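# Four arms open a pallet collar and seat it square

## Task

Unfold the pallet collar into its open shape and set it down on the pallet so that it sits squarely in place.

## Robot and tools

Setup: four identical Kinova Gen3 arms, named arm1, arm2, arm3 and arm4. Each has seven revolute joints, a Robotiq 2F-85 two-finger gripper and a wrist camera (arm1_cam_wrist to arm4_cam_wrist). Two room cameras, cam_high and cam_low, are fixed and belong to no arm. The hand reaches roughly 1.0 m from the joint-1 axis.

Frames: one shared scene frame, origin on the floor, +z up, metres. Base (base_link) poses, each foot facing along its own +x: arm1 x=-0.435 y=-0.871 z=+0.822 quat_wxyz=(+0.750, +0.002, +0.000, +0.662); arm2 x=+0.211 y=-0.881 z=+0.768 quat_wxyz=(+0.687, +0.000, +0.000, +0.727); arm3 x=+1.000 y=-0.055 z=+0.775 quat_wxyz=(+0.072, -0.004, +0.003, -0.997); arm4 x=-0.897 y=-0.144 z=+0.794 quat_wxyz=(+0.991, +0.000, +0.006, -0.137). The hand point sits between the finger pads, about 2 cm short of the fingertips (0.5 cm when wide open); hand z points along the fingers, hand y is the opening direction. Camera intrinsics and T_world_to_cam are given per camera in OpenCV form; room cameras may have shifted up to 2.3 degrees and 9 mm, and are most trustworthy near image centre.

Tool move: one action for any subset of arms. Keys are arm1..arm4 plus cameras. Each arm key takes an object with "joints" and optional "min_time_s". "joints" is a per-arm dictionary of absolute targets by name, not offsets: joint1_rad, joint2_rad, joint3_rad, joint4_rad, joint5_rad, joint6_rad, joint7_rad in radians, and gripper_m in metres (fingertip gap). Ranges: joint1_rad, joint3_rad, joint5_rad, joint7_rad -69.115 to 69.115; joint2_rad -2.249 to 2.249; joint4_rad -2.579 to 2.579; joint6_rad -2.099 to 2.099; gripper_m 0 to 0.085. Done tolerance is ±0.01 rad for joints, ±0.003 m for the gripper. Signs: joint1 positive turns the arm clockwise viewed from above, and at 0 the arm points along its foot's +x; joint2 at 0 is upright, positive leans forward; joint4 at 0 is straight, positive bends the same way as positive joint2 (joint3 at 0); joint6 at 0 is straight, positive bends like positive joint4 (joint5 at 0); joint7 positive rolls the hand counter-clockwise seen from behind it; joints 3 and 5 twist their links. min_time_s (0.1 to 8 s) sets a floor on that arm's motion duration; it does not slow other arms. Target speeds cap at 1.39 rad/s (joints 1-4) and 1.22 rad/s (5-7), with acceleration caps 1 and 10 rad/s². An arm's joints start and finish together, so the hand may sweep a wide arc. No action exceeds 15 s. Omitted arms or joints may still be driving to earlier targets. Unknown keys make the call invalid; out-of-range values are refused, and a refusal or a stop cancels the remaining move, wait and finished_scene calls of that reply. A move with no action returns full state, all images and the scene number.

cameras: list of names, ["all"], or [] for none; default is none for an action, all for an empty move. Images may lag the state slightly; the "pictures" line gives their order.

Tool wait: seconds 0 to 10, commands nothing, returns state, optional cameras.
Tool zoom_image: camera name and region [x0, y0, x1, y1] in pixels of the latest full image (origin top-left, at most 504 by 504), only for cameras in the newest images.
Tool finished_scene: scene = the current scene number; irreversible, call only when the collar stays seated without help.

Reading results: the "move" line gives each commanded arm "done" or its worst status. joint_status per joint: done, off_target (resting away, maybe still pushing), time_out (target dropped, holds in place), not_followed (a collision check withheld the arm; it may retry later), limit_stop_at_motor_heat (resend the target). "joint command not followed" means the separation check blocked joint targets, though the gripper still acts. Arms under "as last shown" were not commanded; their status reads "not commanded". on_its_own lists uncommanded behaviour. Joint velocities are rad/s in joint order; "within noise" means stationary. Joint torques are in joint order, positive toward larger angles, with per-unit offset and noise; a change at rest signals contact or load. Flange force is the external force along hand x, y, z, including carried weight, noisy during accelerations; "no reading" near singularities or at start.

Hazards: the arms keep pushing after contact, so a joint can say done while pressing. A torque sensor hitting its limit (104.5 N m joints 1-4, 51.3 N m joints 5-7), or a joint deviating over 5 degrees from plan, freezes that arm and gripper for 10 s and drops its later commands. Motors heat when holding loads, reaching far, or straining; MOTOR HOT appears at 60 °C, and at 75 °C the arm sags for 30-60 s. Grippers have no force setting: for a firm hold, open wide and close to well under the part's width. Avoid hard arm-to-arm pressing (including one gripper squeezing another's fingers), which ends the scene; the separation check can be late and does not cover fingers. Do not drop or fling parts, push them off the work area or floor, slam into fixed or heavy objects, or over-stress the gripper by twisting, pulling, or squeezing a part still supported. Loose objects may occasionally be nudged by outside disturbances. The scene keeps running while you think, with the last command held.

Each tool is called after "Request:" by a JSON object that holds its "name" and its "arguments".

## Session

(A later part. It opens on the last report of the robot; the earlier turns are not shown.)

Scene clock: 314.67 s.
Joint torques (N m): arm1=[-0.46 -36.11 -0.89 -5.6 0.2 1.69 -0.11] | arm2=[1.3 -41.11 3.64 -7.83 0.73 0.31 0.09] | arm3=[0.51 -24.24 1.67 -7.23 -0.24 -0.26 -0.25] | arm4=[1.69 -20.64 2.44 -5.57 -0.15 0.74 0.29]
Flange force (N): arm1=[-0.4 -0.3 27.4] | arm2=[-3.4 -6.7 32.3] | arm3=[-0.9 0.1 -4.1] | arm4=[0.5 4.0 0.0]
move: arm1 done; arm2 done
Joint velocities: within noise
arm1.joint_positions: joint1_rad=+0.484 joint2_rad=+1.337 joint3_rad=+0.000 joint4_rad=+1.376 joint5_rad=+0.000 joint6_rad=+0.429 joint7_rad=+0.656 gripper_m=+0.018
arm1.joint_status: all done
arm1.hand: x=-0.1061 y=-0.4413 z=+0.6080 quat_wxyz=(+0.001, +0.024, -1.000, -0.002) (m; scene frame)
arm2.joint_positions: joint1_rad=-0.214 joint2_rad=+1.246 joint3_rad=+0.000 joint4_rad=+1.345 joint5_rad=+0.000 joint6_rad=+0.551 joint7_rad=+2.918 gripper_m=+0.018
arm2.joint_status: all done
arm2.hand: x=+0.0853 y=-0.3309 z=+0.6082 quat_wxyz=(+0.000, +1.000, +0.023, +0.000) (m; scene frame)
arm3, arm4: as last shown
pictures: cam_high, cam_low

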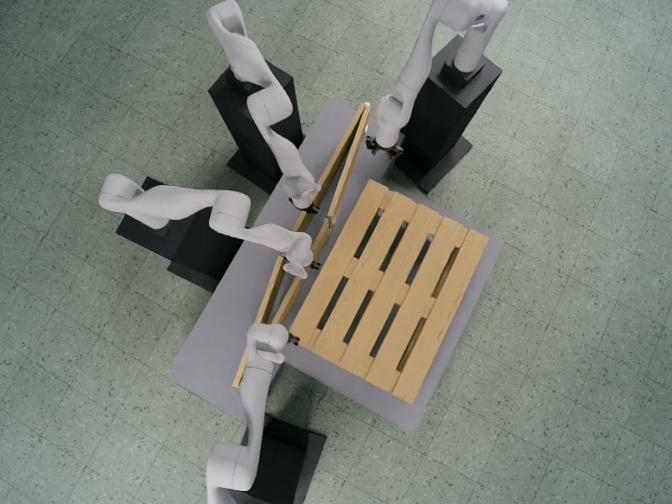

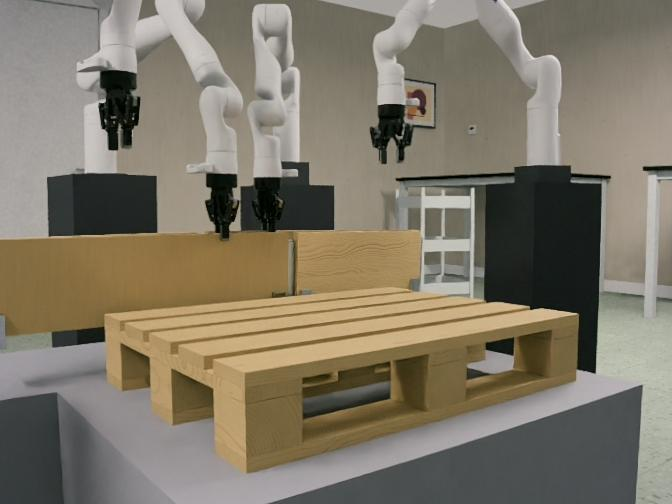

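Request:
{"name": "move", "arguments": {"arm1": {"joints": {"joint2_rad": 1.2493, "joint4_rad": 1.4277, "joint6_rad": 0.4646}, "min_time_s": 1.3}, "arm2": {"joints": {"joint2_rad": 1.1643, "joint4_rad": 1.3798, "joint6_rad": 0.5975}, "min_time_s": 1.3}}}

Request:
{"name": "move", "arguments": {"arm1": {"joints": {"joint2_rad": 1.1645, "joint4_rad": 1.4668, "joint6_rad": 0.5103}, "min_time_s": 1.3}, "arm2": {"joints": {"joint2_rad": 1.0861, "joint4_rad": 1.4024, "joint6_rad": 0.6531}, "min_time_s": 1.3}}}

Request:
{"name": "move", "arguments": {"arm1": {"joints": {"joint1_rad": 0.441, "joint2_rad": 1.2097, "joint4_rad": 1.3167, "joint6_rad": 0.6152, "joint7_rad": 0.6131}, "min_time_s": 1.4}, "arm2": {"joints": {"joint1_rad": -0.1947, "joint2_rad": 1.1544, "joint4_rad": 1.2085, "joint6_rad": 0.7787, "joint7_rad": 2.9366}, "min_time_s": 1.4}}}

Request:
{"name": "move", "arguments": {"arm1": {"joints": {"joint1_rad": 0.403, "joint2_rad": 1.2669, "joint4_rad": 1.1443, "joint6_rad": 0.7304, "joint7_rad": 0.5751}, "min_time_s": 1.4}, "arm2": {"joints": {"joint1_rad": -0.1782, "joint2_rad": 1.2401, "joint4_rad": 0.9808, "joint6_rad": 0.9207, "joint7_rad": 2.9531}, "min_time_s": 1.4}}}

Request:
{"name": "move", "arguments": {"arm1": {"joints": {"joint1_rad": 0.3695, "joint2_rad": 1.3398, "joint4_rad": 0.94, "joint6_rad": 0.8618, "joint7_rad": 0.5416}, "min_time_s": 1.6}, "arm2": {"joints": {"joint1_rad": -0.1637, "joint2_rad": 1.3556, "joint4_rad": 0.6893, "joint6_rad": 1.0967, "joint7_rad": 2.9677}, "min_time_s": 1.6}, "cameras": ["all"]}}

Scene clock: 319.40 s.
Joint torques (N m): arm1=[-0.23 -36.21 -0.64 -6.36 0.17 1.59 -0.11] | arm2=[1.08 -40.94 3.39 -8.59 0.72 0.29 0.07] | arm3=[0.52 -24.26 1.66 -7.25 -0.22 -0.26 -0.26] | arm4=[1.63 -20.55 2.41 -5.59 -0.16 0.72 0.27]
Flange force (N): arm1=[0.1 -0.2 27.7] | arm2=[-3.0 -6.7 31.9] | arm3=[-0.9 0.1 -4.0] | arm4=[0.7 3.9 -0.2]
move: arm1 done; arm2 done
Joint velocities: within noise
arm1.joint_positions: joint1_rad=+0.484 joint2_rad=+1.249 joint3_rad=+0.000 joint4_rad=+1.428 joint5_rad=+0.000 joint6_rad=+0.465 joint7_rad=+0.656 gripper_m=+0.018
arm1.joint_status: all done
arm1.hand: x=-0.1060 y=-0.4414 z=+0.6481 quat_wxyz=(+0.001, +0.024, -1.000, -0.002) (m; scene frame)
arm2.joint_positions: joint1_rad=-0.214 joint2_rad=+1.164 joint3_rad=+0.000 joint4_rad=+1.380 joint5_rad=+0.000 joint6_rad=+0.598 joint7_rad=+2.918 gripper_m=+0.018
arm2.joint_status: all done
arm2.hand: x=+0.0853 y=-0.3310 z=+0.6482 quat_wxyz=(+0.000, +1.000, +0.023, +0.000) (m; scene frame)
arm3, arm4: as last shown
pictures: none

Scene clock: 321.00 s.
Joint torques (N m): arm1=[-0.1 -36.07 -0.53 -7.19 0.15 1.46 -0.13] | arm2=[0.86 -40.75 3.31 -9.45 0.69 0.32 0.02] | arm3=[0.51 -24.21 1.66 -7.24 -0.23 -0.24 -0.24] | arm4=[1.65 -20.66 2.45 -5.61 -0.14 0.74 0.3]
Flange force (N): arm1=[0.2 -0.1 27.7] | arm2=[-2.5 -6.8 31.6] | arm3=[-0.7 0.1 -4.1] | arm4=[0.6 4.0 0.0]
move: arm1 done; arm2 done
Joint velocities: within noise
arm1.joint_positions: joint1_rad=+0.484 joint2_rad=+1.165 joint3_rad=+0.000 joint4_rad=+1.467 joint5_rad=+0.000 joint6_rad=+0.510 joint7_rad=+0.656 gripper_m=+0.018
arm1.joint_status: all done
arm1.hand: x=-0.1059 y=-0.4415 z=+0.6882 quat_wxyz=(+0.001, +0.024, -1.000, -0.002) (m; scene frame)
arm2.joint_positions: joint1_rad=-0.214 joint2_rad=+1.086 joint3_rad=+0.000 joint4_rad=+1.402 joint5_rad=+0.000 joint6_rad=+0.653 joint7_rad=+2.918 gripper_m=+0.018
arm2.joint_status: all done
arm2.hand: x=+0.0853 y=-0.3310 z=+0.6881 quat_wxyz=(+0.000, +1.000, +0.023, +0.000) (m; scene frame)
arm3, arm4: as last shown
pictures: none

Scene clock: 322.73 s.
Joint torques (N m): arm1=[-0.15 -38.02 -0.52 -8.73 0.03 1.39 -0.14] | arm2=[1 -43.71 3.25 -11.26 0.76 0.42 0.01] | arm3=[0.52 -24.23 1.68 -7.23 -0.21 -0.25 -0.24] | arm4=[1.65 -20.59 2.4 -5.55 -0.15 0.77 0.26]
Flange force (N): arm1=[0.0 -0.1 27.3] | arm2=[-2.7 -7.6 32.1] | arm3=[-0.8 0.1 -4.1] | arm4=[0.6 3.9 0.0]
move: arm1 done; arm2 done
Joint velocities: within noise
arm1.joint_positions: joint1_rad=+0.441 joint2_rad=+1.210 joint3_rad=+0.000 joint4_rad=+1.317 joint5_rad=+0.000 joint6_rad=+0.615 joint7_rad=+0.613 gripper_m=+0.018
arm1.joint_status: all done
arm1.hand: x=-0.1059 y=-0.3982 z=+0.6883 quat_wxyz=(+0.001, +0.024, -1.000, -0.002) (m; scene frame)
arm2.joint_positions: joint1_rad=-0.195 joint2_rad=+1.154 joint3_rad=+0.000 joint4_rad=+1.209 joint5_rad=+0.000 joint6_rad=+0.779 joint7_rad=+2.937 gripper_m=+0.018
arm2.joint_status: all done
arm2.hand: x=+0.0853 y=-0.2878 z=+0.6881 quat_wxyz=(+0.000, +1.000, +0.023, +0.000) (m; scene frame)
arm3, arm4: as last shown
pictures: none

Scene clock: 324.47 s.
Joint torques (N m): arm1=[-0.74 -40.65 -0.83 -10.23 -0.21 1.51 -0.07] | arm2=[1.6 -46.12 3.65 -12.79 1.06 0.32 0] | arm3=[0.5 -24.25 1.69 -7.19 -0.2 -0.27 -0.23] | arm4=[1.68 -20.65 2.39 -5.58 -0.14 0.73 0.27]
Flange force (N): arm1=[-1.2 -0.1 28.4] | arm2=[-3.8 -9.9 31.4] | arm3=[-1.3 0.1 -4.1] | arm4=[0.5 3.9 0.0]
move: arm1 done; arm2 done
Joint velocities: within noise
arm1.joint_positions: joint1_rad=+0.403 joint2_rad=+1.267 joint3_rad=+0.000 joint4_rad=+1.144 joint5_rad=+0.000 joint6_rad=+0.730 joint7_rad=+0.575 gripper_m=+0.018
arm1.joint_status: all done
arm1.hand: x=-0.1059 y=-0.3548 z=+0.6882 quat_wxyz=(+0.001, +0.024, -1.000, -0.002) (m; scene frame)
arm2.joint_positions: joint1_rad=-0.178 joint2_rad=+1.240 joint3_rad=+0.000 joint4_rad=+0.981 joint5_rad=+0.000 joint6_rad=+0.921 joint7_rad=+2.953 gripper_m=+0.018
arm2.joint_status: all done
arm2.hand: x=+0.0852 y=-0.2443 z=+0.6881 quat_wxyz=(+0.000, +1.000, +0.023, +0.000) (m; scene frame)
arm3, arm4: as last shown
pictures: none

Scene clock: 326.40 s.
Joint torques (N m): arm1=[-1.28 -42.91 -1.05 -11.75 -0.46 1.55 -0.08] | arm2=[2.18 -48.78 3.85 -14.59 1.33 0.3 0.01] | arm3=[0.51 -24.25 1.69 -7.21 -0.22 -0.25 -0.23] | arm4=[1.64 -20.61 2.45 -5.65 -0.16 0.77 0.29]
Flange force (N): arm1=[-2.3 0.1 28.6] | arm2=[-4.9 -13.2 31.4] | arm3=[-1.1 0.1 -4.0] | arm4=[0.9 4.1 0.0]
move: arm1 done; arm2 done
Joint velocities: within noise
arm1.joint_positions: joint1_rad=+0.369 joint2_rad=+1.340 joint3_rad=+0.000 joint4_rad=+0.940 joint5_rad=+0.000 joint6_rad=+0.862 joint7_rad=+0.542 gripper_m=+0.018
arm1.joint_status: all done
arm1.hand: x=-0.1058 y=-0.3115 z=+0.6883 quat_wxyz=(+0.001, +0.024, -1.000, -0.002) (m; scene frame)
arm2.joint_positions: joint1_rad=-0.164 joint2_rad=+1.356 joint3_rad=+0.000 joint4_rad=+0.689 joint5_rad=+0.000 joint6_rad=+1.097 joint7_rad=+2.968 gripper_m=+0.018
arm2.joint_status: all done
arm2.hand: x=+0.0851 y=-0.2010 z=+0.6881 quat_wxyz=(+0.000, +1.000, +0.023, +0.000) (m; scene frame)
arm3, arm4: as last shown
pictures: arm1_cam_wrist, arm2_cam_wrist, arm3_cam_wrist, arm4_cam_wrist, cam_high, cam_low
camera_calibration:
arm1_cam_wrist: T_world_to_cam=[[-0.0601452, 0.997524, 0.0364369, 0.273998], [0.997986, 0.0593559, 0.0223726, 0.161502], [0.0201545, 0.0377091, -0.999085, 0.850812], [0, 0, 0, 1]] pos_world=[-0.161844, -0.314989, 0.836437]
arm2_cam_wrist: T_world_to_cam=[[0.052171, -0.998637, -0.00157073, -0.20543], [-0.998634, -0.0521753, 0.00289257, 0.127355], [-0.00297058, 0.00141767, -0.999995, 0.832873], [0, 0, 0, 1]] pos_world=[0.140373, -0.199686, 0.832177]
arm3_cam_wrist: T_world_to_cam=[[0.19517, -0.980742, -0.00735643, -0.315925], [-0.980538, -0.195282, 0.0202356, 0.338081], [-0.0212825, 0.00326387, -0.999768, 0.958785], [0, 0, 0, 1]] pos_world=[0.413566, -0.24695, 0.949397]
arm4_cam_wrist: T_world_to_cam=[[-0.188412, 0.982039, 0.00997411, 0.169499], [0.981974, 0.188536, -0.01346, 0.486244], [-0.0150988, 0.00725828, -0.99986, 0.944678], [0, 0, 0, 1]] pos_world=[-0.43128, -0.264986, 0.9494]

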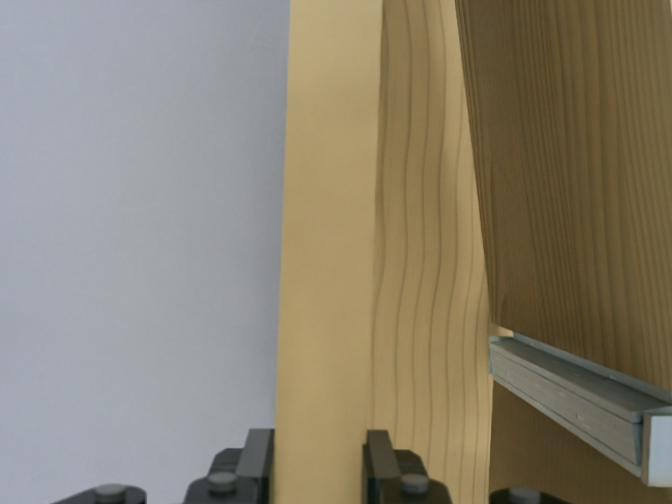

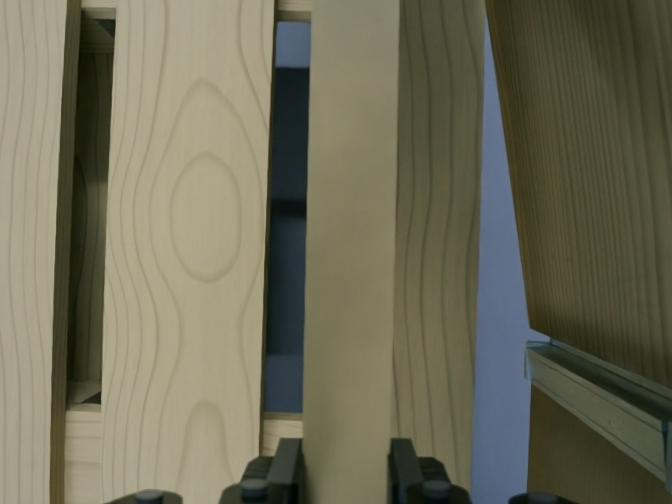

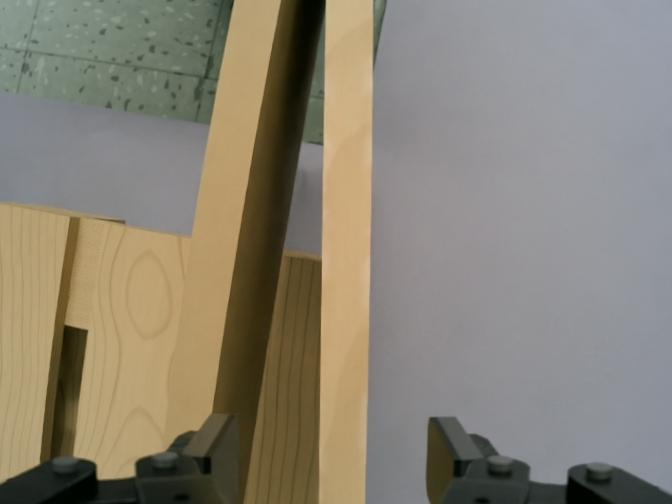

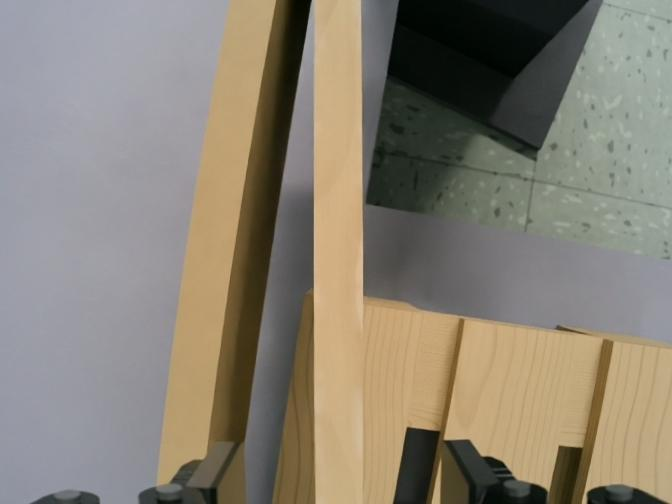

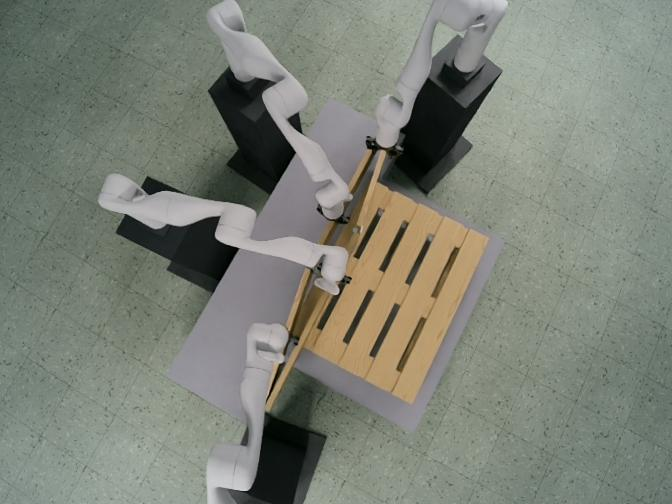

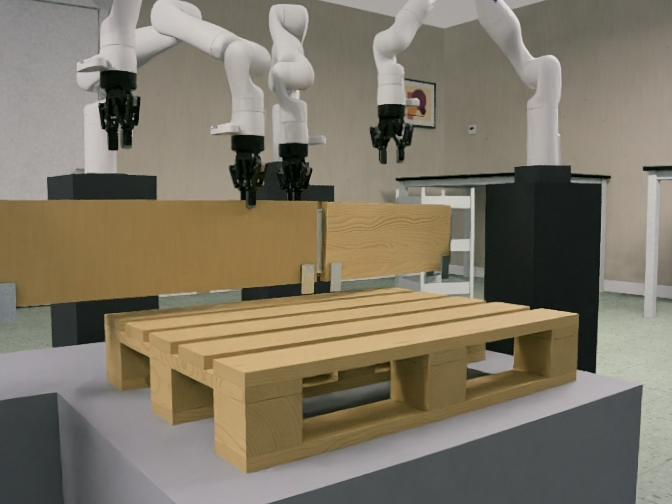

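Request:
{"name": "move", "arguments": {"arm3": {"joints": {"joint1_rad": -0.2001, "joint2_rad": 1.3463, "joint4_rad": 0.8128, "joint6_rad": 0.9825, "joint7_rad": 1.4115}, "min_time_s": 1.5}, "arm4": {"joints": {"joint1_rad": -0.1075, "joint2_rad": 1.1078, "joint4_rad": 1.5399, "joint6_rad": 0.4939, "joint7_rad": 1.9233}, "min_time_s": 1.5}, "cameras": ["arm3_cam_wrist", "arm4_cam_wrist"]}}

Scene clock: 334.60 s.
Joint torques (N m): arm1=[-1.19 -42.82 -1.07 -11.65 -0.45 1.56 -0.04] | arm2=[2.09 -48.86 3.65 -14.7 1.4 0.31 0.02] | arm3=[0.52 -24.78 1.72 -6.43 -0.23 -0.25 -0.23] | arm4=[1.64 -21.65 2.44 -3.9 -0.17 0.74 0.29]
Flange force (N): arm1=[-2.3 0.5 28.5] | arm2=[-4.7 -12.6 31.5] | arm3=[-1.8 0.2 -3.8] | arm4=[0.7 3.8 -0.6]
move: arm3 done; arm4 done
Joint velocities: within noise
arm1, arm2: as last shown
arm2.hand: x=+0.0852 y=-0.2010 z=+0.6881 quat_wxyz=(+0.000, +1.000, +0.023, +0.000) (m; scene frame)
arm3.joint_positions: joint1_rad=-0.200 joint2_rad=+1.346 joint3_rad=+0.000 joint4_rad=+0.813 joint5_rad=+0.000 joint6_rad=+0.983 joint7_rad=+1.412 gripper_m=+0.050
arm3.joint_status: all done
arm3.hand: x=+0.3582 y=-0.2585 z=+0.6720 quat_wxyz=(+0.003, -0.996, -0.093, +0.004) (m; scene frame)
arm4.joint_positions: joint1_rad=-0.107 joint2_rad=+1.108 joint3_rad=+0.000 joint4_rad=+1.540 joint5_rad=+0.000 joint6_rad=+0.494 joint7_rad=+1.923 gripper_m=+0.050
arm4.joint_status: all done
arm4.hand: x=-0.3850 y=-0.2558 z=+0.6719 quat_wxyz=(+0.006, +0.092, -0.996, -0.001) (m; scene frame)
pictures: arm3_cam_wrist, arm4_cam_wrist
camera_calibration:
arm3_cam_wrist: T_world_to_cam=[[0.195171, -0.980742, -0.00735644, -0.319244], [-0.980538, -0.195282, 0.0202356, 0.339753], [-0.0212825, 0.00326388, -0.999768, 0.827813], [0, 0, 0, 1]] pos_world=[0.413066, -0.24945, 0.818397]
arm4_cam_wrist: T_world_to_cam=[[-0.188315, 0.982058, 0.00997256, 0.170326], [0.981993, 0.188439, -0.0134598, 0.486036], [-0.0150975, 0.00725829, -0.99986, 0.816671], [0, 0, 0, 1]] pos_world=[-0.432879, -0.264786, 0.8214]

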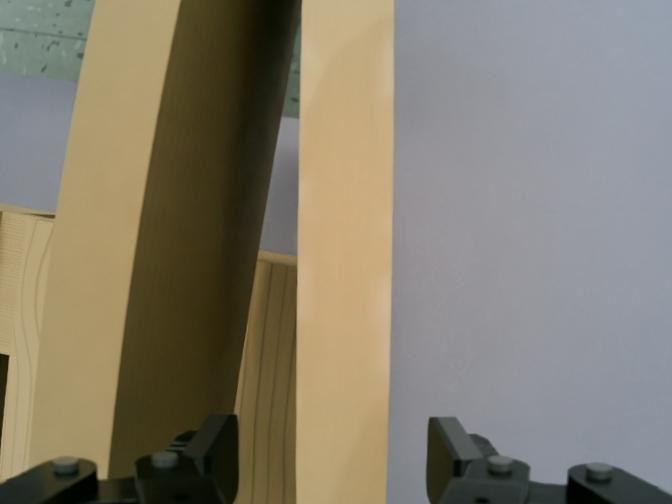

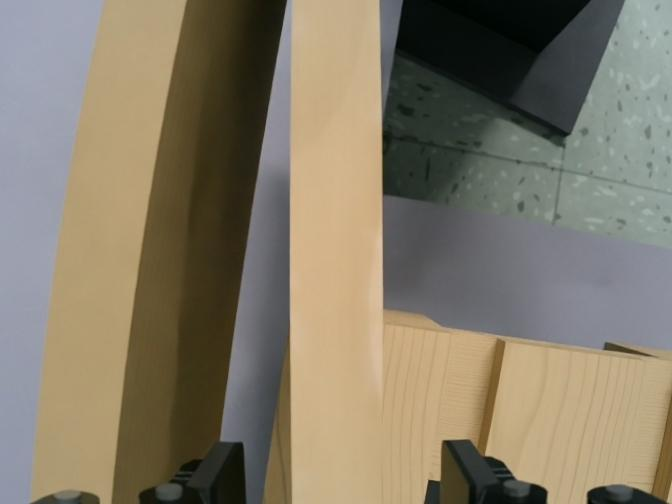

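Request:
{"name": "move", "arguments": {"arm3": {"joints": {"joint1_rad": -0.2029, "gripper_m": 0.0}}, "arm4": {"joints": {"joint1_rad": -0.1047, "gripper_m": 0.0}}, "cameras": ["arm3_cam_wrist", "arm4_cam_wrist"]}}

Scene clock: 337.40 s.
Joint torques (N m): arm1=[-1.54 -45.03 -1.19 -11.59 -0.52 2.52 -0.19] | arm2=[3.1 -49.03 4.32 -13.89 1.6 1.29 -0.06] | arm3=[1.9 -23.45 3.63 -6.3 1.2 -0.58 -0.09] | arm4=[0.63 -20.21 1.24 -4.3 -0.31 0.25 0.45]
Flange force (N): arm1=[-3.9 1.5 33.7] | arm2=[-6.4 -14.7 33.4] | arm3=[-0.2 2.3 -6.4] | arm4=[2.9 3.0 -4.6]
move: arm3 off_target; arm4 off_target
Joint velocities: within noise
arm1, arm2: as last shown
arm1.hand: x=-0.1058 y=-0.3116 z=+0.6882 quat_wxyz=(+0.001, +0.024, -1.000, -0.002) (m; scene frame)
arm3.joint_positions: joint1_rad=-0.203 joint2_rad=+1.346 joint3_rad=+0.000 joint4_rad=+0.813 joint5_rad=+0.000 joint6_rad=+0.983 joint7_rad=+1.411 gripper_m=+0.018
arm3.joint_status: gripper_m off_target (ended at +0.018, target +0.000); the others done
arm3.hand: x=+0.3588 y=-0.2603 z=+0.6719 quat_wxyz=(+0.003, -0.996, -0.094, +0.004) (m; scene frame)
arm4.joint_positions: joint1_rad=-0.105 joint2_rad=+1.108 joint3_rad=+0.000 joint4_rad=+1.540 joint5_rad=+0.000 joint6_rad=+0.494 joint7_rad=+1.923 gripper_m=+0.018
arm4.joint_status: gripper_m off_target (ended at +0.018, target +0.000); the others done
arm4.hand: x=-0.3853 y=-0.2572 z=+0.6719 quat_wxyz=(+0.006, +0.091, -0.996, -0.001) (m; scene frame)
pictures: arm3_cam_wrist, arm4_cam_wrist
camera_calibration:
arm3_cam_wrist: T_world_to_cam=[[0.197883, -0.980198, -0.00740261, -0.321861], [-0.979997, -0.197994, 0.0201205, 0.339123], [-0.0211877, 0.00327305, -0.99977, 0.827694], [0, 0, 0, 1]] pos_world=[0.413567, -0.251052, 0.818297]
arm4_cam_wrist: T_world_to_cam=[[-0.185618, 0.982572, 0.00992943, 0.172887], [0.982506, 0.185742, -0.0134535, 0.486172], [-0.0150633, 0.00725852, -0.99986, 0.81669], [0, 0, 0, 1]] pos_world=[-0.433274, -0.266104, 0.8214]

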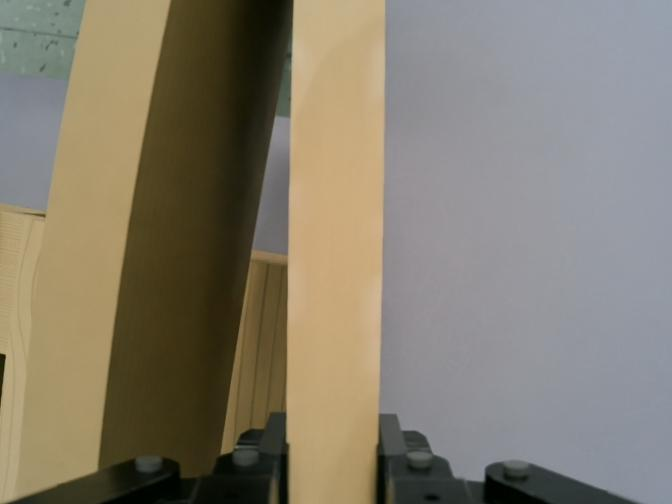

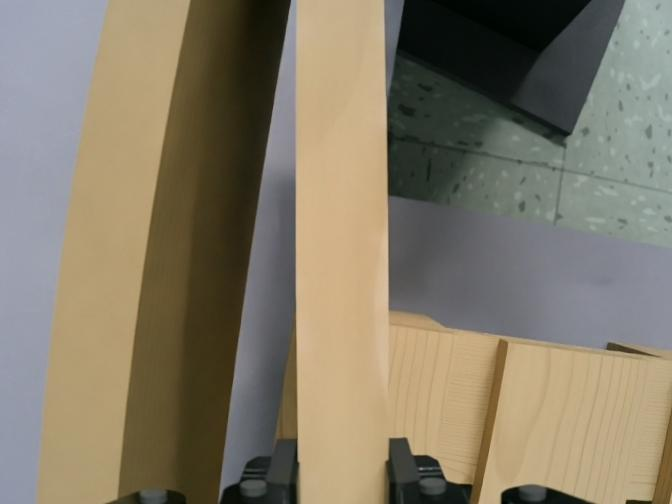

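Request:
{"name": "move", "arguments": {"arm1": {"joints": {"gripper_m": 0.05}}, "arm2": {"joints": {"gripper_m": 0.05}}}}

Request:
{"name": "move", "arguments": {"arm1": {"joints": {"joint1_rad": 0.3695, "joint2_rad": 1.1465, "joint4_rad": 0.9938, "joint6_rad": 1.0013, "joint7_rad": 0.5416}, "min_time_s": 1.5}, "arm2": {"joints": {"joint1_rad": -0.1637, "joint2_rad": 1.1951, "joint4_rad": 0.6862, "joint6_rad": 1.2603, "joint7_rad": 2.9677}, "min_time_s": 1.5}, "cameras": ["all"]}}

Scene clock: 348.53 s.
Joint torques (N m): arm1=[1.36 -26.23 1.04 -7.28 0.5 0.4 -0.35] | arm2=[-0.98 -28.46 1.14 -6.69 0.14 0 0.09] | arm3=[-0.23 -41.14 1.31 -11.61 -0.67 1.16 -0.28] | arm4=[2.46 -34.27 3.53 -5.02 -0.09 2.38 0.17]
Flange force (N): arm1=[4.0 -2.8 0.1] | arm2=[-0.3 -12.8 1.5] | arm3=[-4.3 -0.7 22.9] | arm4=[-4.5 3.1 27.4]
move: arm1 done; arm2 done
Joint velocities: within noise
arm1.joint_positions: joint1_rad=+0.369 joint2_rad=+1.340 joint3_rad=+0.000 joint4_rad=+0.940 joint5_rad=+0.000 joint6_rad=+0.862 joint7_rad=+0.542 gripper_m=+0.050
arm1.joint_status: all done
arm1.hand: x=-0.1058 y=-0.3115 z=+0.6883 quat_wxyz=(+0.001, +0.024, -1.000, -0.002) (m; scene frame)
arm2.joint_positions: joint1_rad=-0.164 joint2_rad=+1.356 joint3_rad=+0.000 joint4_rad=+0.689 joint5_rad=+0.000 joint6_rad=+1.097 joint7_rad=+2.968 gripper_m=+0.050
arm2.joint_status: all done
arm2.hand: x=+0.0852 y=-0.2010 z=+0.6881 quat_wxyz=(+0.000, +1.000, +0.023, +0.000) (m; scene frame)
arm3, arm4: as last shown
arm3.joint_positions: joint1_rad=-0.203 joint2_rad=+1.346 joint3_rad=+0.000 joint4_rad=+0.813 joint5_rad=+0.000 joint6_rad=+0.983 joint7_rad=+1.412 gripper_m=+0.018
pictures: none

Scene clock: 350.37 s.
Joint torques (N m): arm1=[1.4 -25.67 1.01 -8 0.46 0.39 -0.37] | arm2=[-0.94 -28.13 1.01 -7.22 0.16 0.02 0.14] | arm3=[-0.17 -41.22 1.35 -11.68 -0.65 1.14 -0.28] | arm4=[2.43 -34.24 3.44 -5.11 -0.12 2.35 0.22]
Flange force (N): arm1=[3.8 -2.5 0.8] | arm2=[-0.6 -13.3 -0.5] | arm3=[-4.1 -0.6 23.0] | arm4=[-4.2 3.2 27.2]
move: arm1 done; arm2 done
Joint velocities: within noise
arm1.joint_positions: joint1_rad=+0.369 joint2_rad=+1.147 joint3_rad=+0.000 joint4_rad=+0.994 joint5_rad=+0.000 joint6_rad=+1.001 joint7_rad=+0.542 gripper_m=+0.050
arm1.joint_status: all done
arm1.hand: x=-0.1055 y=-0.3119 z=+0.8003 quat_wxyz=(+0.001, +0.024, -1.000, -0.002) (m; scene frame)
arm2.joint_positions: joint1_rad=-0.164 joint2_rad=+1.195 joint3_rad=+0.000 joint4_rad=+0.686 joint5_rad=+0.000 joint6_rad=+1.260 joint7_rad=+2.968 gripper_m=+0.050
arm2.joint_status: all done
arm2.hand: x=+0.0852 y=-0.2011 z=+0.8001 quat_wxyz=(+0.000, +1.000, +0.023, +0.000) (m; scene frame)
arm3, arm4: as last shown
arm3.hand: x=+0.3588 y=-0.2602 z=+0.6719 quat_wxyz=(+0.003, -0.996, -0.094, +0.004) (m; scene frame)
pictures: arm1_cam_wrist, arm2_cam_wrist, arm3_cam_wrist, arm4_cam_wrist, cam_high, cam_low
camera_calibration:
arm1_cam_wrist: T_world_to_cam=[[-0.0600464, 0.99753, 0.0364327, 0.270257], [0.99799, 0.0592534, 0.0224695, 0.158591], [0.0202553, 0.0377087, -0.999083, 0.962729], [0, 0, 0, 1]] pos_world=[-0.161545, -0.315289, 0.948437]
arm2_cam_wrist: T_world_to_cam=[[0.0521695, -0.998637, -0.00156551, -0.205259], [-0.998634, -0.0521737, 0.00279273, 0.127127], [-0.0028706, 0.00141768, -0.999995, 0.944758], [0, 0, 0, 1]] pos_world=[0.140373, -0.199686, 0.944077]
arm3_cam_wrist: T_world_to_cam=[[0.197882, -0.980198, -0.0074026, -0.321861], [-0.979997, -0.197993, 0.0201205, 0.339123], [-0.0211877, 0.00327305, -0.99977, 0.827694], [0, 0, 0, 1]] pos_world=[0.413567, -0.251052, 0.818297]
arm4_cam_wrist: T_world_to_cam=[[-0.185617, 0.982572, 0.00994799, 0.172774], [0.982505, 0.185742, -0.0135517, 0.486233], [-0.0151633, 0.00725852, -0.999859, 0.816644], [0, 0, 0, 1]] pos_world=[-0.433274, -0.266004, 0.821399]

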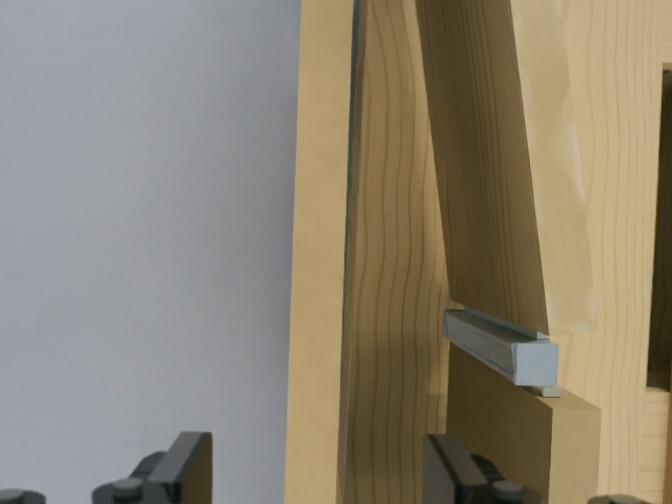

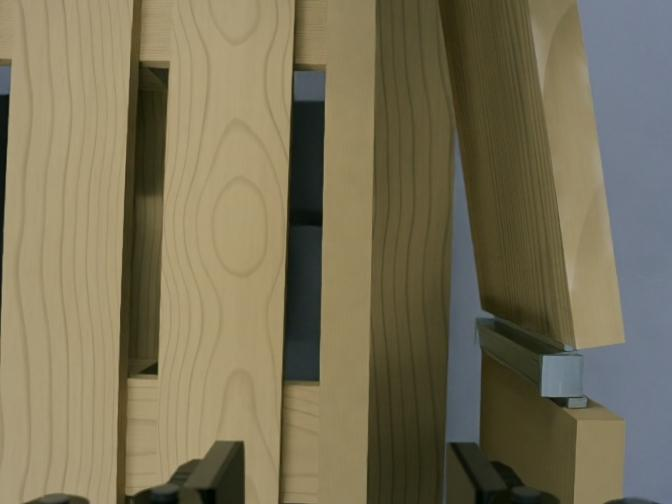

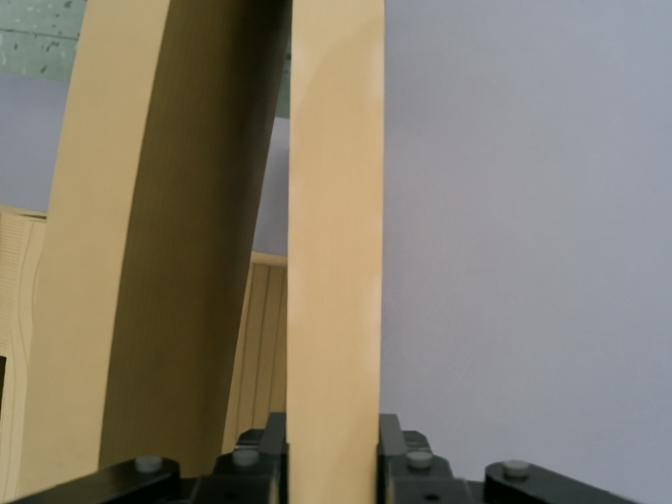

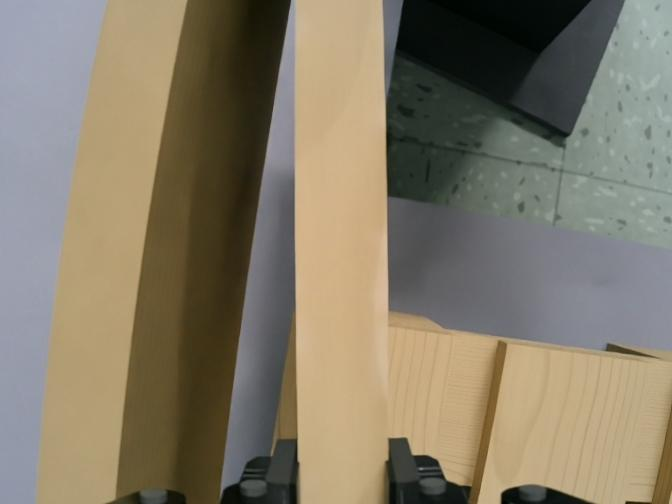

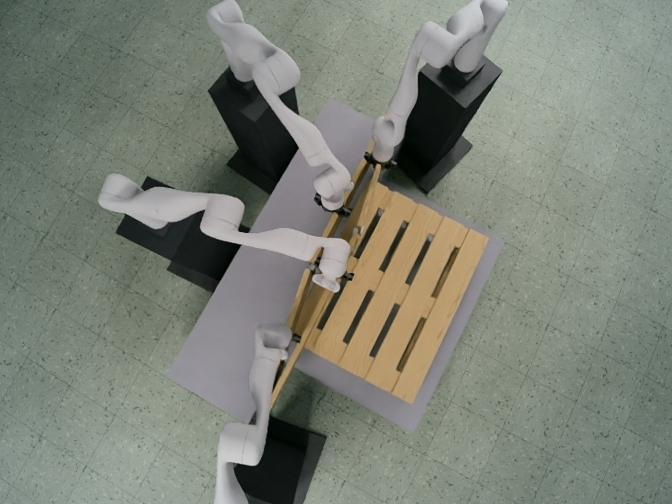

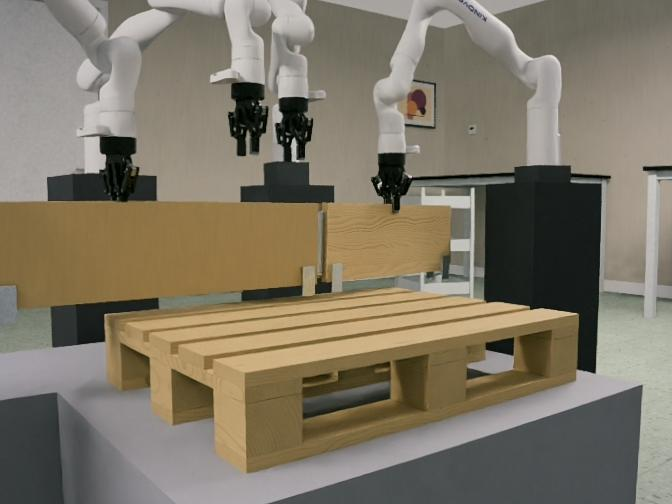

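Request:
{"name": "move", "arguments": {"arm3": {"joints": {"joint1_rad": -0.1118, "joint2_rad": 1.295, "joint4_rad": 0.9467, "joint6_rad": 0.8999, "joint7_rad": 1.8517}, "min_time_s": 3.0}, "arm4": {"joints": {"joint1_rad": -0.2343, "joint2_rad": 1.0912, "joint4_rad": 1.6006, "joint6_rad": 0.4498, "joint7_rad": 2.1428}, "min_time_s": 3.0}, "cameras": ["arm1_cam_wrist", "arm2_cam_wrist", "cam_high", "cam_low"]}}

Scene clock: 384.90 s.
Joint torques (N m): arm1=[1.34 -25.65 0.99 -7.98 0.49 0.41 -0.35] | arm2=[-0.93 -28.14 1.15 -7.26 0.18 0.1 0.05] | arm3=[-0.59 -38.83 1.1 -9.04 -0.65 2.09 -0.2] | arm4=[2.14 -32.07 2.99 -2.41 -0.26 3.34 0.22]
Flange force (N): arm1=[3.8 -2.6 0.8] | arm2=[-0.4 -12.7 -0.3] | arm3=[-7.4 -4.2 23.1] | arm4=[-7.5 -0.2 27.4]
move: arm3 done; arm4 done
Joint velocities: within noise
arm1.joint_positions: joint1_rad=+0.370 joint2_rad=+1.146 joint3_rad=+0.000 joint4_rad=+0.994 joint5_rad=+0.000 joint6_rad=+1.001 joint7_rad=+0.542 gripper_m=+0.050
arm1.joint_status: not commanded
arm1.hand: x=-0.1055 y=-0.3119 z=+0.8004 quat_wxyz=(+0.001, +0.024, -1.000, -0.002) (m; scene frame)
arm2: as last shown
arm3.joint_positions: joint1_rad=-0.112 joint2_rad=+1.295 joint3_rad=+0.000 joint4_rad=+0.947 joint5_rad=+0.000 joint6_rad=+0.900 joint7_rad=+1.852 gripper_m=+0.018
arm3.joint_status: all done
arm3.hand: x=+0.3627 y=-0.1960 z=+0.6722 quat_wxyz=(+0.004, -0.964, -0.266, +0.003) (m; scene frame)
arm4.joint_positions: joint1_rad=-0.234 joint2_rad=+1.091 joint3_rad=+0.000 joint4_rad=+1.601 joint5_rad=+0.000 joint6_rad=+0.450 joint7_rad=+2.143 gripper_m=+0.018
arm4.joint_status: all done
arm4.hand: x=-0.3905 y=-0.1892 z=+0.6721 quat_wxyz=(+0.006, +0.263, -0.965, -0.003) (m; scene frame)
pictures: arm1_cam_wrist, arm2_cam_wrist, cam_high, cam_low
camera_calibration:
arm1_cam_wrist: T_world_to_cam=[[-0.0600481, 0.997527, 0.0365324, 0.27026], [0.99799, 0.0592528, 0.0224755, 0.158591], [0.0202552, 0.0378085, -0.99908, 0.962761], [0, 0, 0, 1]] pos_world=[-0.161545, -0.31539, 0.948437]
arm2_cam_wrist: T_world_to_cam=[[0.052171, -0.998637, -0.00157073, -0.205254], [-0.998634, -0.0521753, 0.00289257, 0.127032], [-0.00297058, 0.00141767, -0.999995, 0.944772], [0, 0, 0, 1]] pos_world=[0.140373, -0.199686, 0.944077]

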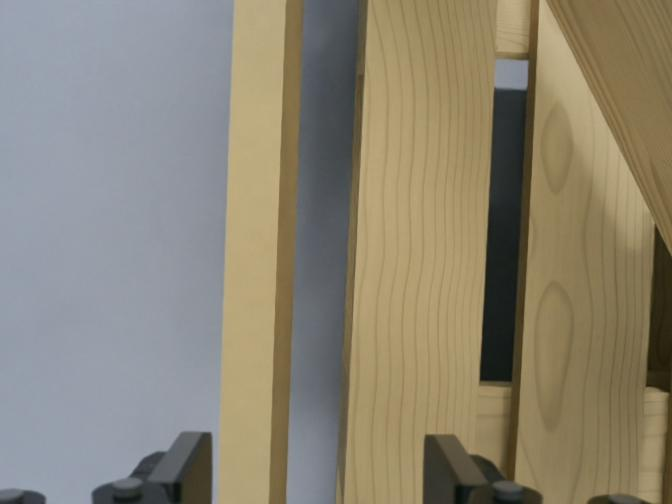

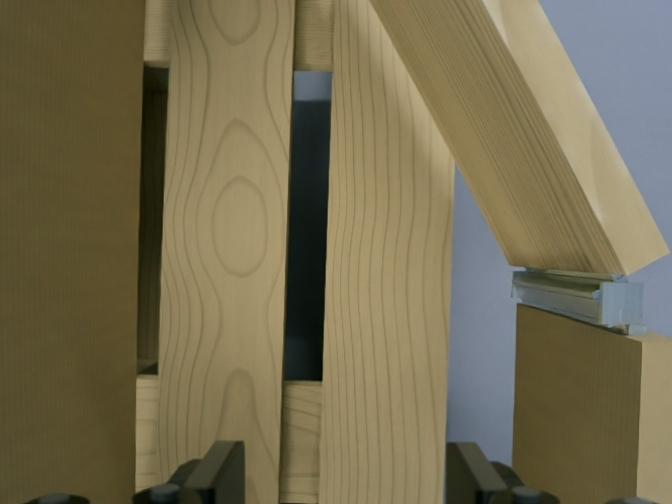

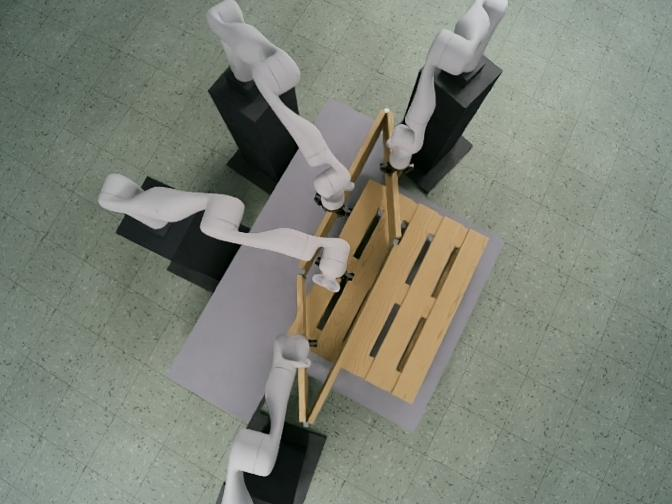

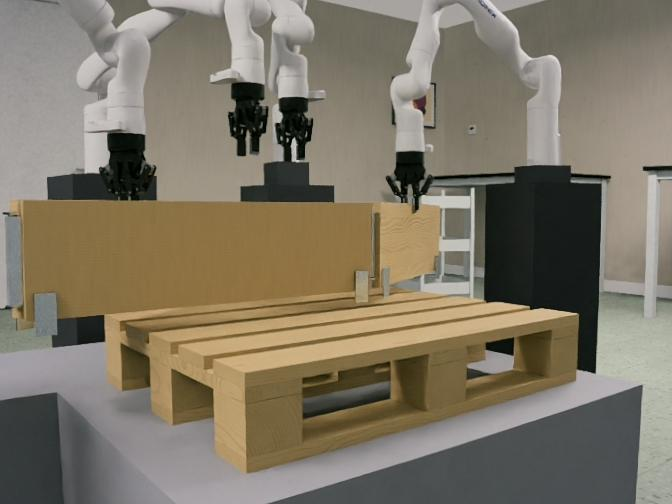

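Request:
{"name": "move", "arguments": {"arm3": {"joints": {"joint1_rad": -0.0126, "joint2_rad": 1.2632, "joint4_rad": 1.0311, "joint6_rad": 0.8473, "joint7_rad": 2.2999}, "min_time_s": 3.0}, "arm4": {"joints": {"joint1_rad": -0.366, "joint2_rad": 1.0852, "joint4_rad": 1.6228, "joint6_rad": 0.4336, "joint7_rad": 2.3601}, "min_time_s": 3.0}}}

Scene clock: 390.80 s.
Joint torques (N m): arm1=[1.37 -25.66 1 -7.98 0.49 0.39 -0.35] | arm2=[-0.87 -28.1 1.02 -7.23 0.12 0.03 0.1] | arm3=[0.19 -39.68 1.82 -10.93 -0.19 0.53 -0.06] | arm4=[1.59 -34.18 2.35 -5.5 -0.45 1.48 0.13]
Flange force (N): arm1=[3.7 -2.5 0.8] | arm2=[-0.6 -13.1 -0.5] | arm3=[-2.0 -2.3 22.6] | arm4=[-3.1 1.2 27.6]
move: arm3 done; arm4 done
Joint velocities: within noise
arm1, arm2: as last shown
arm3.joint_positions: joint1_rad=-0.013 joint2_rad=+1.263 joint3_rad=+0.000 joint4_rad=+1.031 joint5_rad=+0.000 joint6_rad=+0.847 joint7_rad=+2.300 gripper_m=+0.018
arm3.joint_status: all done
arm3.hand: x=+0.3661 y=-0.1300 z=+0.6727 quat_wxyz=(+0.004, -0.903, -0.429, +0.003) (m; scene frame)
arm4.joint_positions: joint1_rad=-0.366 joint2_rad=+1.085 joint3_rad=+0.000 joint4_rad=+1.623 joint5_rad=+0.000 joint6_rad=+0.434 joint7_rad=+2.360 gripper_m=+0.018
arm4.joint_status: all done
arm4.hand: x=-0.3946 y=-0.1226 z=+0.6723 quat_wxyz=(+0.005, +0.426, -0.905, -0.004) (m; scene frame)
pictures: none

Request:
{"name": "move", "arguments": {"arm3": {"joints": {"joint1_rad": 0.0938, "joint2_rad": 1.2452, "joint4_rad": 1.08, "joint6_rad": 0.8164, "joint7_rad": 2.7554}, "min_time_s": 3.0}, "arm4": {"joints": {"joint1_rad": -0.4952, "joint2_rad": 1.0875, "joint4_rad": 1.6144, "joint6_rad": 0.4397, "joint7_rad": 2.58}, "min_time_s": 3.0}, "cameras": ["arm1_cam_wrist", "arm2_cam_wrist", "arm3_cam_wrist", "arm4_cam_wrist", "cam_high", "cam_low"]}}

Scene clock: 396.27 s.
Joint torques (N m): arm1=[1.37 -25.71 1.02 -8.04 0.49 0.4 -0.33] | arm2=[-0.86 -28.06 1.07 -7.19 0.11 0.08 0.07] | arm3=[0.39 -38.82 1.88 -10.13 -0.21 0.76 -0.11] | arm4=[1.33 -34.06 2 -5.18 -0.52 1.76 0.19]
Flange force (N): arm1=[3.9 -2.7 0.9] | arm2=[-0.6 -13.1 -0.5] | arm3=[-1.4 -3.7 22.5] | arm4=[-3.2 -0.2 27.8]
move: arm3 done; arm4 done
Joint velocities: within noise
arm1, arm2: as last shown
arm3.joint_positions: joint1_rad=+0.094 joint2_rad=+1.245 joint3_rad=+0.000 joint4_rad=+1.080 joint5_rad=+0.000 joint6_rad=+0.816 joint7_rad=+2.755 gripper_m=+0.018
arm3.joint_status: all done
arm3.hand: x=+0.3706 y=-0.0619 z=+0.6730 quat_wxyz=(+0.005, -0.815, -0.579, +0.002) (m; scene frame)
arm4.joint_positions: joint1_rad=-0.495 joint2_rad=+1.087 joint3_rad=+0.000 joint4_rad=+1.614 joint5_rad=+0.000 joint6_rad=+0.440 joint7_rad=+2.580 gripper_m=+0.018
arm4.joint_status: all done
arm4.hand: x=-0.3994 y=-0.0573 z=+0.6724 quat_wxyz=(+0.005, +0.577, -0.817, -0.004) (m; scene frame)
pictures: arm1_cam_wrist, arm2_cam_wrist, arm3_cam_wrist, arm4_cam_wrist, cam_high, cam_low
camera_calibration:
arm1_cam_wrist: T_world_to_cam=[[-0.0600481, 0.997527, 0.0365324, 0.27026], [0.99799, 0.0592528, 0.0224755, 0.158591], [0.0202552, 0.0378085, -0.99908, 0.962761], [0, 0, 0, 1]] pos_world=[-0.161545, -0.31539, 0.948437]
arm2_cam_wrist: T_world_to_cam=[[0.052171, -0.998637, -0.00157073, -0.205254], [-0.998634, -0.0521753, 0.00289257, 0.127032], [-0.00297058, 0.00141767, -0.999995, 0.944772], [0, 0, 0, 1]] pos_world=[0.140373, -0.199686, 0.944077]
arm3_cam_wrist: T_world_to_cam=[[0.947827, -0.318627, -0.0099995, -0.365065], [-0.318528, -0.947857, 0.0103175, 0.104987], [-0.0127655, -0.00659405, -0.999897, 0.824805], [0, 0, 0, 1]] pos_world=[0.389989, -0.0113676, 0.819986]
arm4_cam_wrist: T_world_to_cam=[[-0.943652, 0.33042, 0.018519, -0.372169], [0.330409, 0.94383, -0.00375667, 0.23929], [-0.0187201, 0.00257386, -0.999821, 0.813723], [0, 0, 0, 1]] pos_world=[-0.415028, -0.104971, 0.821369]

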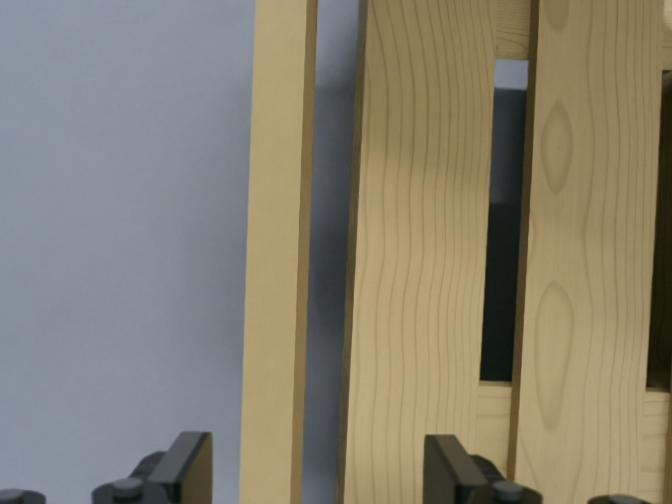

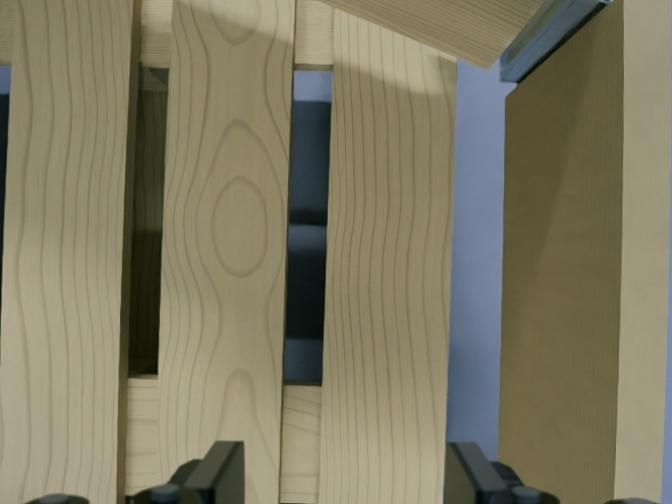

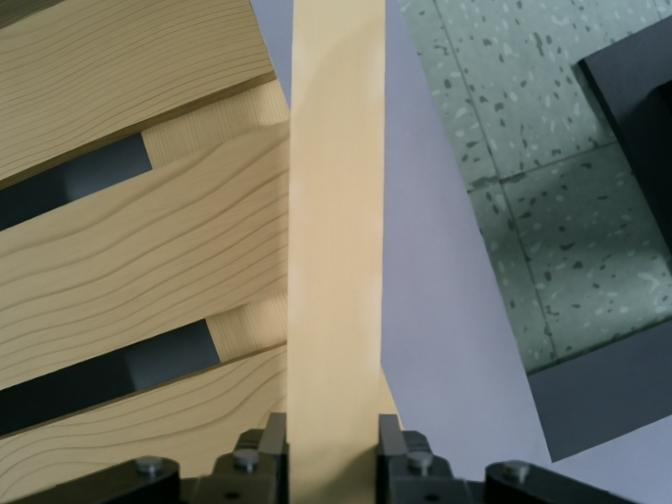

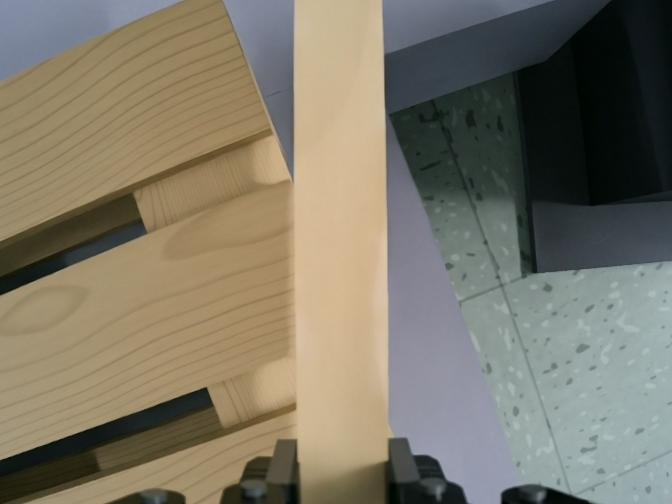

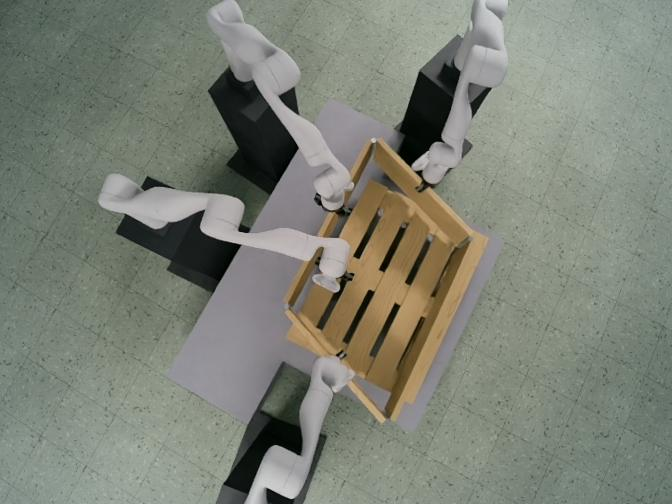

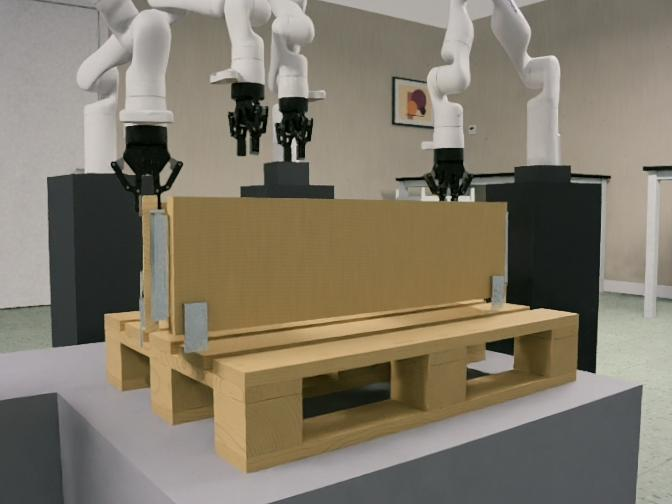

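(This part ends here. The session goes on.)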